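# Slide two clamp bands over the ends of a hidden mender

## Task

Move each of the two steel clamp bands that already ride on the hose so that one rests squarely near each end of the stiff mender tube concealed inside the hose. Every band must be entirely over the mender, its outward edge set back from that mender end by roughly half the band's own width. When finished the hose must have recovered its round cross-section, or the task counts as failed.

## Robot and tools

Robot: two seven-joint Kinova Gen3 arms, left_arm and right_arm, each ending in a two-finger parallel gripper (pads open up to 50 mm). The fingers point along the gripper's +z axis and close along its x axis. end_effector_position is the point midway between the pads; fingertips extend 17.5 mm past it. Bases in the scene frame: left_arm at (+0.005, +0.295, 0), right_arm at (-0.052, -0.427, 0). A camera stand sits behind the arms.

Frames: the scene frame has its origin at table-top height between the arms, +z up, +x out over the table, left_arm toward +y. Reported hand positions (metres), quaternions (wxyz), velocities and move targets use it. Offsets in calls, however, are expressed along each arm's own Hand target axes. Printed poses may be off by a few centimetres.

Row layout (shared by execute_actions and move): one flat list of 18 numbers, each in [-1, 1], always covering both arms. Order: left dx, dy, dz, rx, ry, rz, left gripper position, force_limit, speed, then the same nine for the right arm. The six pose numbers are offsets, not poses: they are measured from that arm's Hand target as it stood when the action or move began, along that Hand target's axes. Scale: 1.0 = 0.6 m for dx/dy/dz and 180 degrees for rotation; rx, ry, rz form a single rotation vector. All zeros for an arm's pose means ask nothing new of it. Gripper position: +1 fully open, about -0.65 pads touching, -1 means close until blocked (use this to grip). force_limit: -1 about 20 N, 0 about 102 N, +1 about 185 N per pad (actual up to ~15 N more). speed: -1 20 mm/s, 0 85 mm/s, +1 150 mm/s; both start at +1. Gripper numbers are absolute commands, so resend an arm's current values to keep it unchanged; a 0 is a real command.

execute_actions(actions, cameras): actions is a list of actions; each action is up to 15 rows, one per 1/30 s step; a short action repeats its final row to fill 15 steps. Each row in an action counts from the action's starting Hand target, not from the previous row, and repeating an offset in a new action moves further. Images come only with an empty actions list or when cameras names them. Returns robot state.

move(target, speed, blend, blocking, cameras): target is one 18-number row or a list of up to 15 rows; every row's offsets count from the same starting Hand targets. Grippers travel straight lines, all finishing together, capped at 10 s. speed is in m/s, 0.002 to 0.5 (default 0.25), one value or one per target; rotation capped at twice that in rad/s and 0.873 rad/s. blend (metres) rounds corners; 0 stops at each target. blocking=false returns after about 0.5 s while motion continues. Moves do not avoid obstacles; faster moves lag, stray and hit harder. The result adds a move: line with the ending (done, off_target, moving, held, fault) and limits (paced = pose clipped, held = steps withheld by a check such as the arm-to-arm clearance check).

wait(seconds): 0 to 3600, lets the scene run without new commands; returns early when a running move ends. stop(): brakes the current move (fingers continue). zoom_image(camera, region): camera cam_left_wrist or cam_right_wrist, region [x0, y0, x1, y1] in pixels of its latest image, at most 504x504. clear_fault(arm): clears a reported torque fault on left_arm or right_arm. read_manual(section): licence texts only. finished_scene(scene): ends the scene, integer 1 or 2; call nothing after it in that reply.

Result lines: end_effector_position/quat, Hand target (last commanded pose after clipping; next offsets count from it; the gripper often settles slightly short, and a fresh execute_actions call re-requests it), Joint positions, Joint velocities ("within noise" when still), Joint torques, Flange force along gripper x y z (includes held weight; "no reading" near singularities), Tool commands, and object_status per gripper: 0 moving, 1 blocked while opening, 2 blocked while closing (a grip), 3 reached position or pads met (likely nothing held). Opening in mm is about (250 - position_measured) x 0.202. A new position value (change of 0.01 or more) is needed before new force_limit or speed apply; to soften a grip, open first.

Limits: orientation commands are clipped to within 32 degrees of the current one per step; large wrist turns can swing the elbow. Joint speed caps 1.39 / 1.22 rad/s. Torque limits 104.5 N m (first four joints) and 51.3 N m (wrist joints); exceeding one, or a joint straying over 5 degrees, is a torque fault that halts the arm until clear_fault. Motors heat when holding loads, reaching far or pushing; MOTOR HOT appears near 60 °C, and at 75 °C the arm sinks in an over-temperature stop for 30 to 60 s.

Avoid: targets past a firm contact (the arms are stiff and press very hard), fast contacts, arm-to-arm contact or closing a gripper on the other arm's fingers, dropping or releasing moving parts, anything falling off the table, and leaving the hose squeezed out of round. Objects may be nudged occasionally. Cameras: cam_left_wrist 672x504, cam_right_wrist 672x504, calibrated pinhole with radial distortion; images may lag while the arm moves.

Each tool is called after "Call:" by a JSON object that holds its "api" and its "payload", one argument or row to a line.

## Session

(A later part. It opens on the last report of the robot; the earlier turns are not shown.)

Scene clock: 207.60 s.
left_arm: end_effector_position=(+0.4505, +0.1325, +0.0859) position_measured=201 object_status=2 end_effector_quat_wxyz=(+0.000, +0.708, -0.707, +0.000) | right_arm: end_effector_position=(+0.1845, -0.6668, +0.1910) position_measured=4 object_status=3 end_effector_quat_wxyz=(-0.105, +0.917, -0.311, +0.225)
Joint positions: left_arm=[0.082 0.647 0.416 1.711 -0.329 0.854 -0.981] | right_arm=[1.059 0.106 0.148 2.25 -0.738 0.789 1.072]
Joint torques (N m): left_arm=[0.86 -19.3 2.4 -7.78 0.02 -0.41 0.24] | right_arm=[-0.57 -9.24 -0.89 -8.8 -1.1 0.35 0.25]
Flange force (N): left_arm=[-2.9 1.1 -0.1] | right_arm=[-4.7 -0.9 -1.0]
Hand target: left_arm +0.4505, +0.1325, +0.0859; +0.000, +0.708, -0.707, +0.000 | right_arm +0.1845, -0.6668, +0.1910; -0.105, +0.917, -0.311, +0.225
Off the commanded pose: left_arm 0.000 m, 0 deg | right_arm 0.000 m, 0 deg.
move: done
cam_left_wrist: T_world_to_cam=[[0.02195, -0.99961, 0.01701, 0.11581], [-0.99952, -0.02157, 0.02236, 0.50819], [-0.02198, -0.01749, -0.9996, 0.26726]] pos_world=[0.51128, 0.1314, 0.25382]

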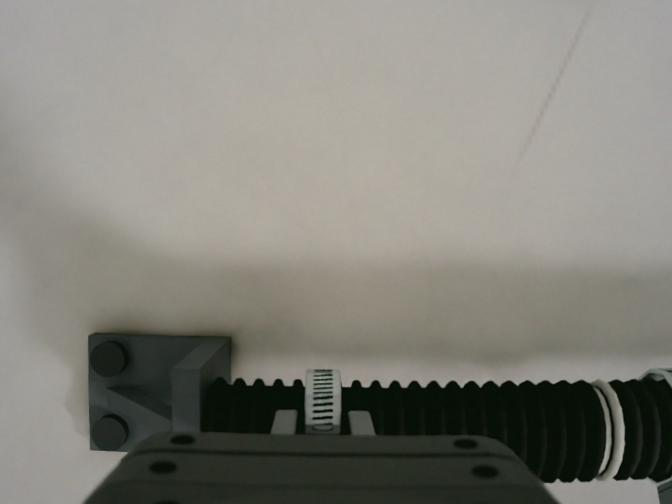

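Call:
{"api": "move", "payload": {
  "target": [0.0992,0,0,0,0,0,-0.96,-1,-1,0,0,0,0,0,0,0.992157,1,1],
  "speed": 0.05
}}

Call:
{"api": "move", "payload": {
  "target": [
    [0,0,0,0,0,0,0.0,-1,-1,0,0,0,0,0,0,0.992157,1,1],
    [0,0,-0.15,0,0,0,0,-1,-1,0,0,0,0,0,0,0.992157,1,1],
    [0.05,0.08,-0.2,0,0,0,0.05,-1,-1,0,0,0,0,0,0,0.992157,1,1]
  ],
  "cameras": ["cam_left_wrist"]
}}

Scene clock: 213.67 s.
left_arm: end_effector_position=(+0.4505, +0.0730, +0.0858) position_measured=201 object_status=2 end_effector_quat_wxyz=(+0.000, +0.708, -0.707, +0.000) | right_arm: end_effector_position=(+0.1845, -0.6668, +0.1910) position_measured=4 object_status=3 end_effector_quat_wxyz=(-0.105, +0.917, -0.311, +0.225)
Joint positions: left_arm=[0.212 0.689 0.41 1.624 -0.33 0.899 -0.877] | right_arm=[1.059 0.106 0.148 2.25 -0.738 0.789 1.072]
Joint torques (N m): left_arm=[1.18 -19.91 2.84 -8.13 0.12 -0.68 0.26] | right_arm=[-0.56 -9.24 -0.92 -8.75 -1.08 0.33 0.27]
Flange force (N): left_arm=[-3.9 1.2 -1.0] | right_arm=[-4.5 -0.8 -1.2]
Hand target: left_arm +0.4505, +0.0730, +0.0858; +0.000, +0.707, -0.707, +0.000 | right_arm +0.1845, -0.6668, +0.1910; -0.105, +0.917, -0.311, +0.225
Off the commanded pose: left_arm 0.000 m, 0 deg | right_arm 0.000 m, 0 deg.
move: done

Scene clock: 216.17 s.
left_arm: end_effector_position=(+0.4026, +0.0428, +0.2058) position_measured=145 object_status=3 end_effector_quat_wxyz=(+0.000, +0.707, -0.707, +0.000) | right_arm: end_effector_position=(+0.1845, -0.6668, +0.1910) position_measured=4 object_status=3 end_effector_quat_wxyz=(-0.105, +0.917, -0.311, +0.225)
Joint positions: left_arm=[0.25 0.483 0.484 1.55 -0.237 1.168 -0.842] | right_arm=[1.059 0.106 0.148 2.25 -0.738 0.789 1.072]
Joint torques (N m): left_arm=[0.81 -17.92 2.04 -9.63 -0.01 -0.38 0.25] | right_arm=[-0.57 -9.26 -0.91 -8.79 -1.07 0.35 0.26]
Flange force (N): left_arm=[-3.1 1.0 1.0] | right_arm=[-4.7 -0.8 -0.9]
Hand target: left_arm +0.4026, +0.0428, +0.2058; +0.000, +0.707, -0.707, +0.000 | right_arm +0.1845, -0.6668, +0.1910; -0.105, +0.917, -0.311, +0.225
Off the commanded pose: left_arm 0.000 m, 0 deg | right_arm 0.000 m, 0 deg.
move: done
cam_left_wrist: T_world_to_cam=[[0.02185, -0.99962, 0.01701, 0.0253], [-0.99952, -0.02147, 0.02246, 0.45576], [-0.02208, -0.01749, -0.9996, 0.38464]] pos_world=[0.46348, 0.0418, 0.37382]

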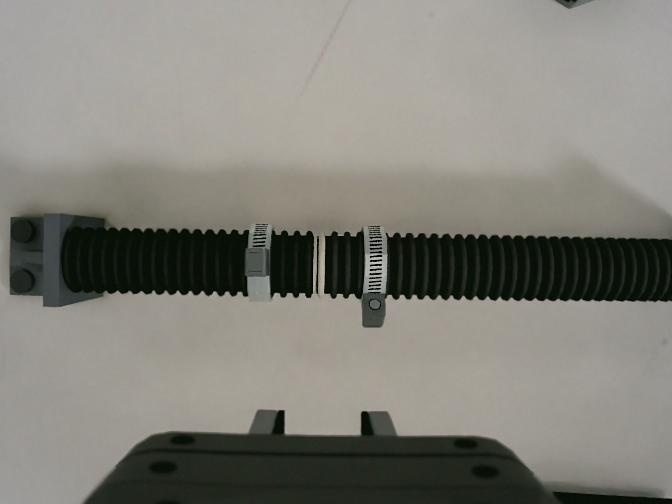

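Call:
{"api": "finished_scene", "payload": {
  "scene": 1
}}

The scene is finished: the task was done.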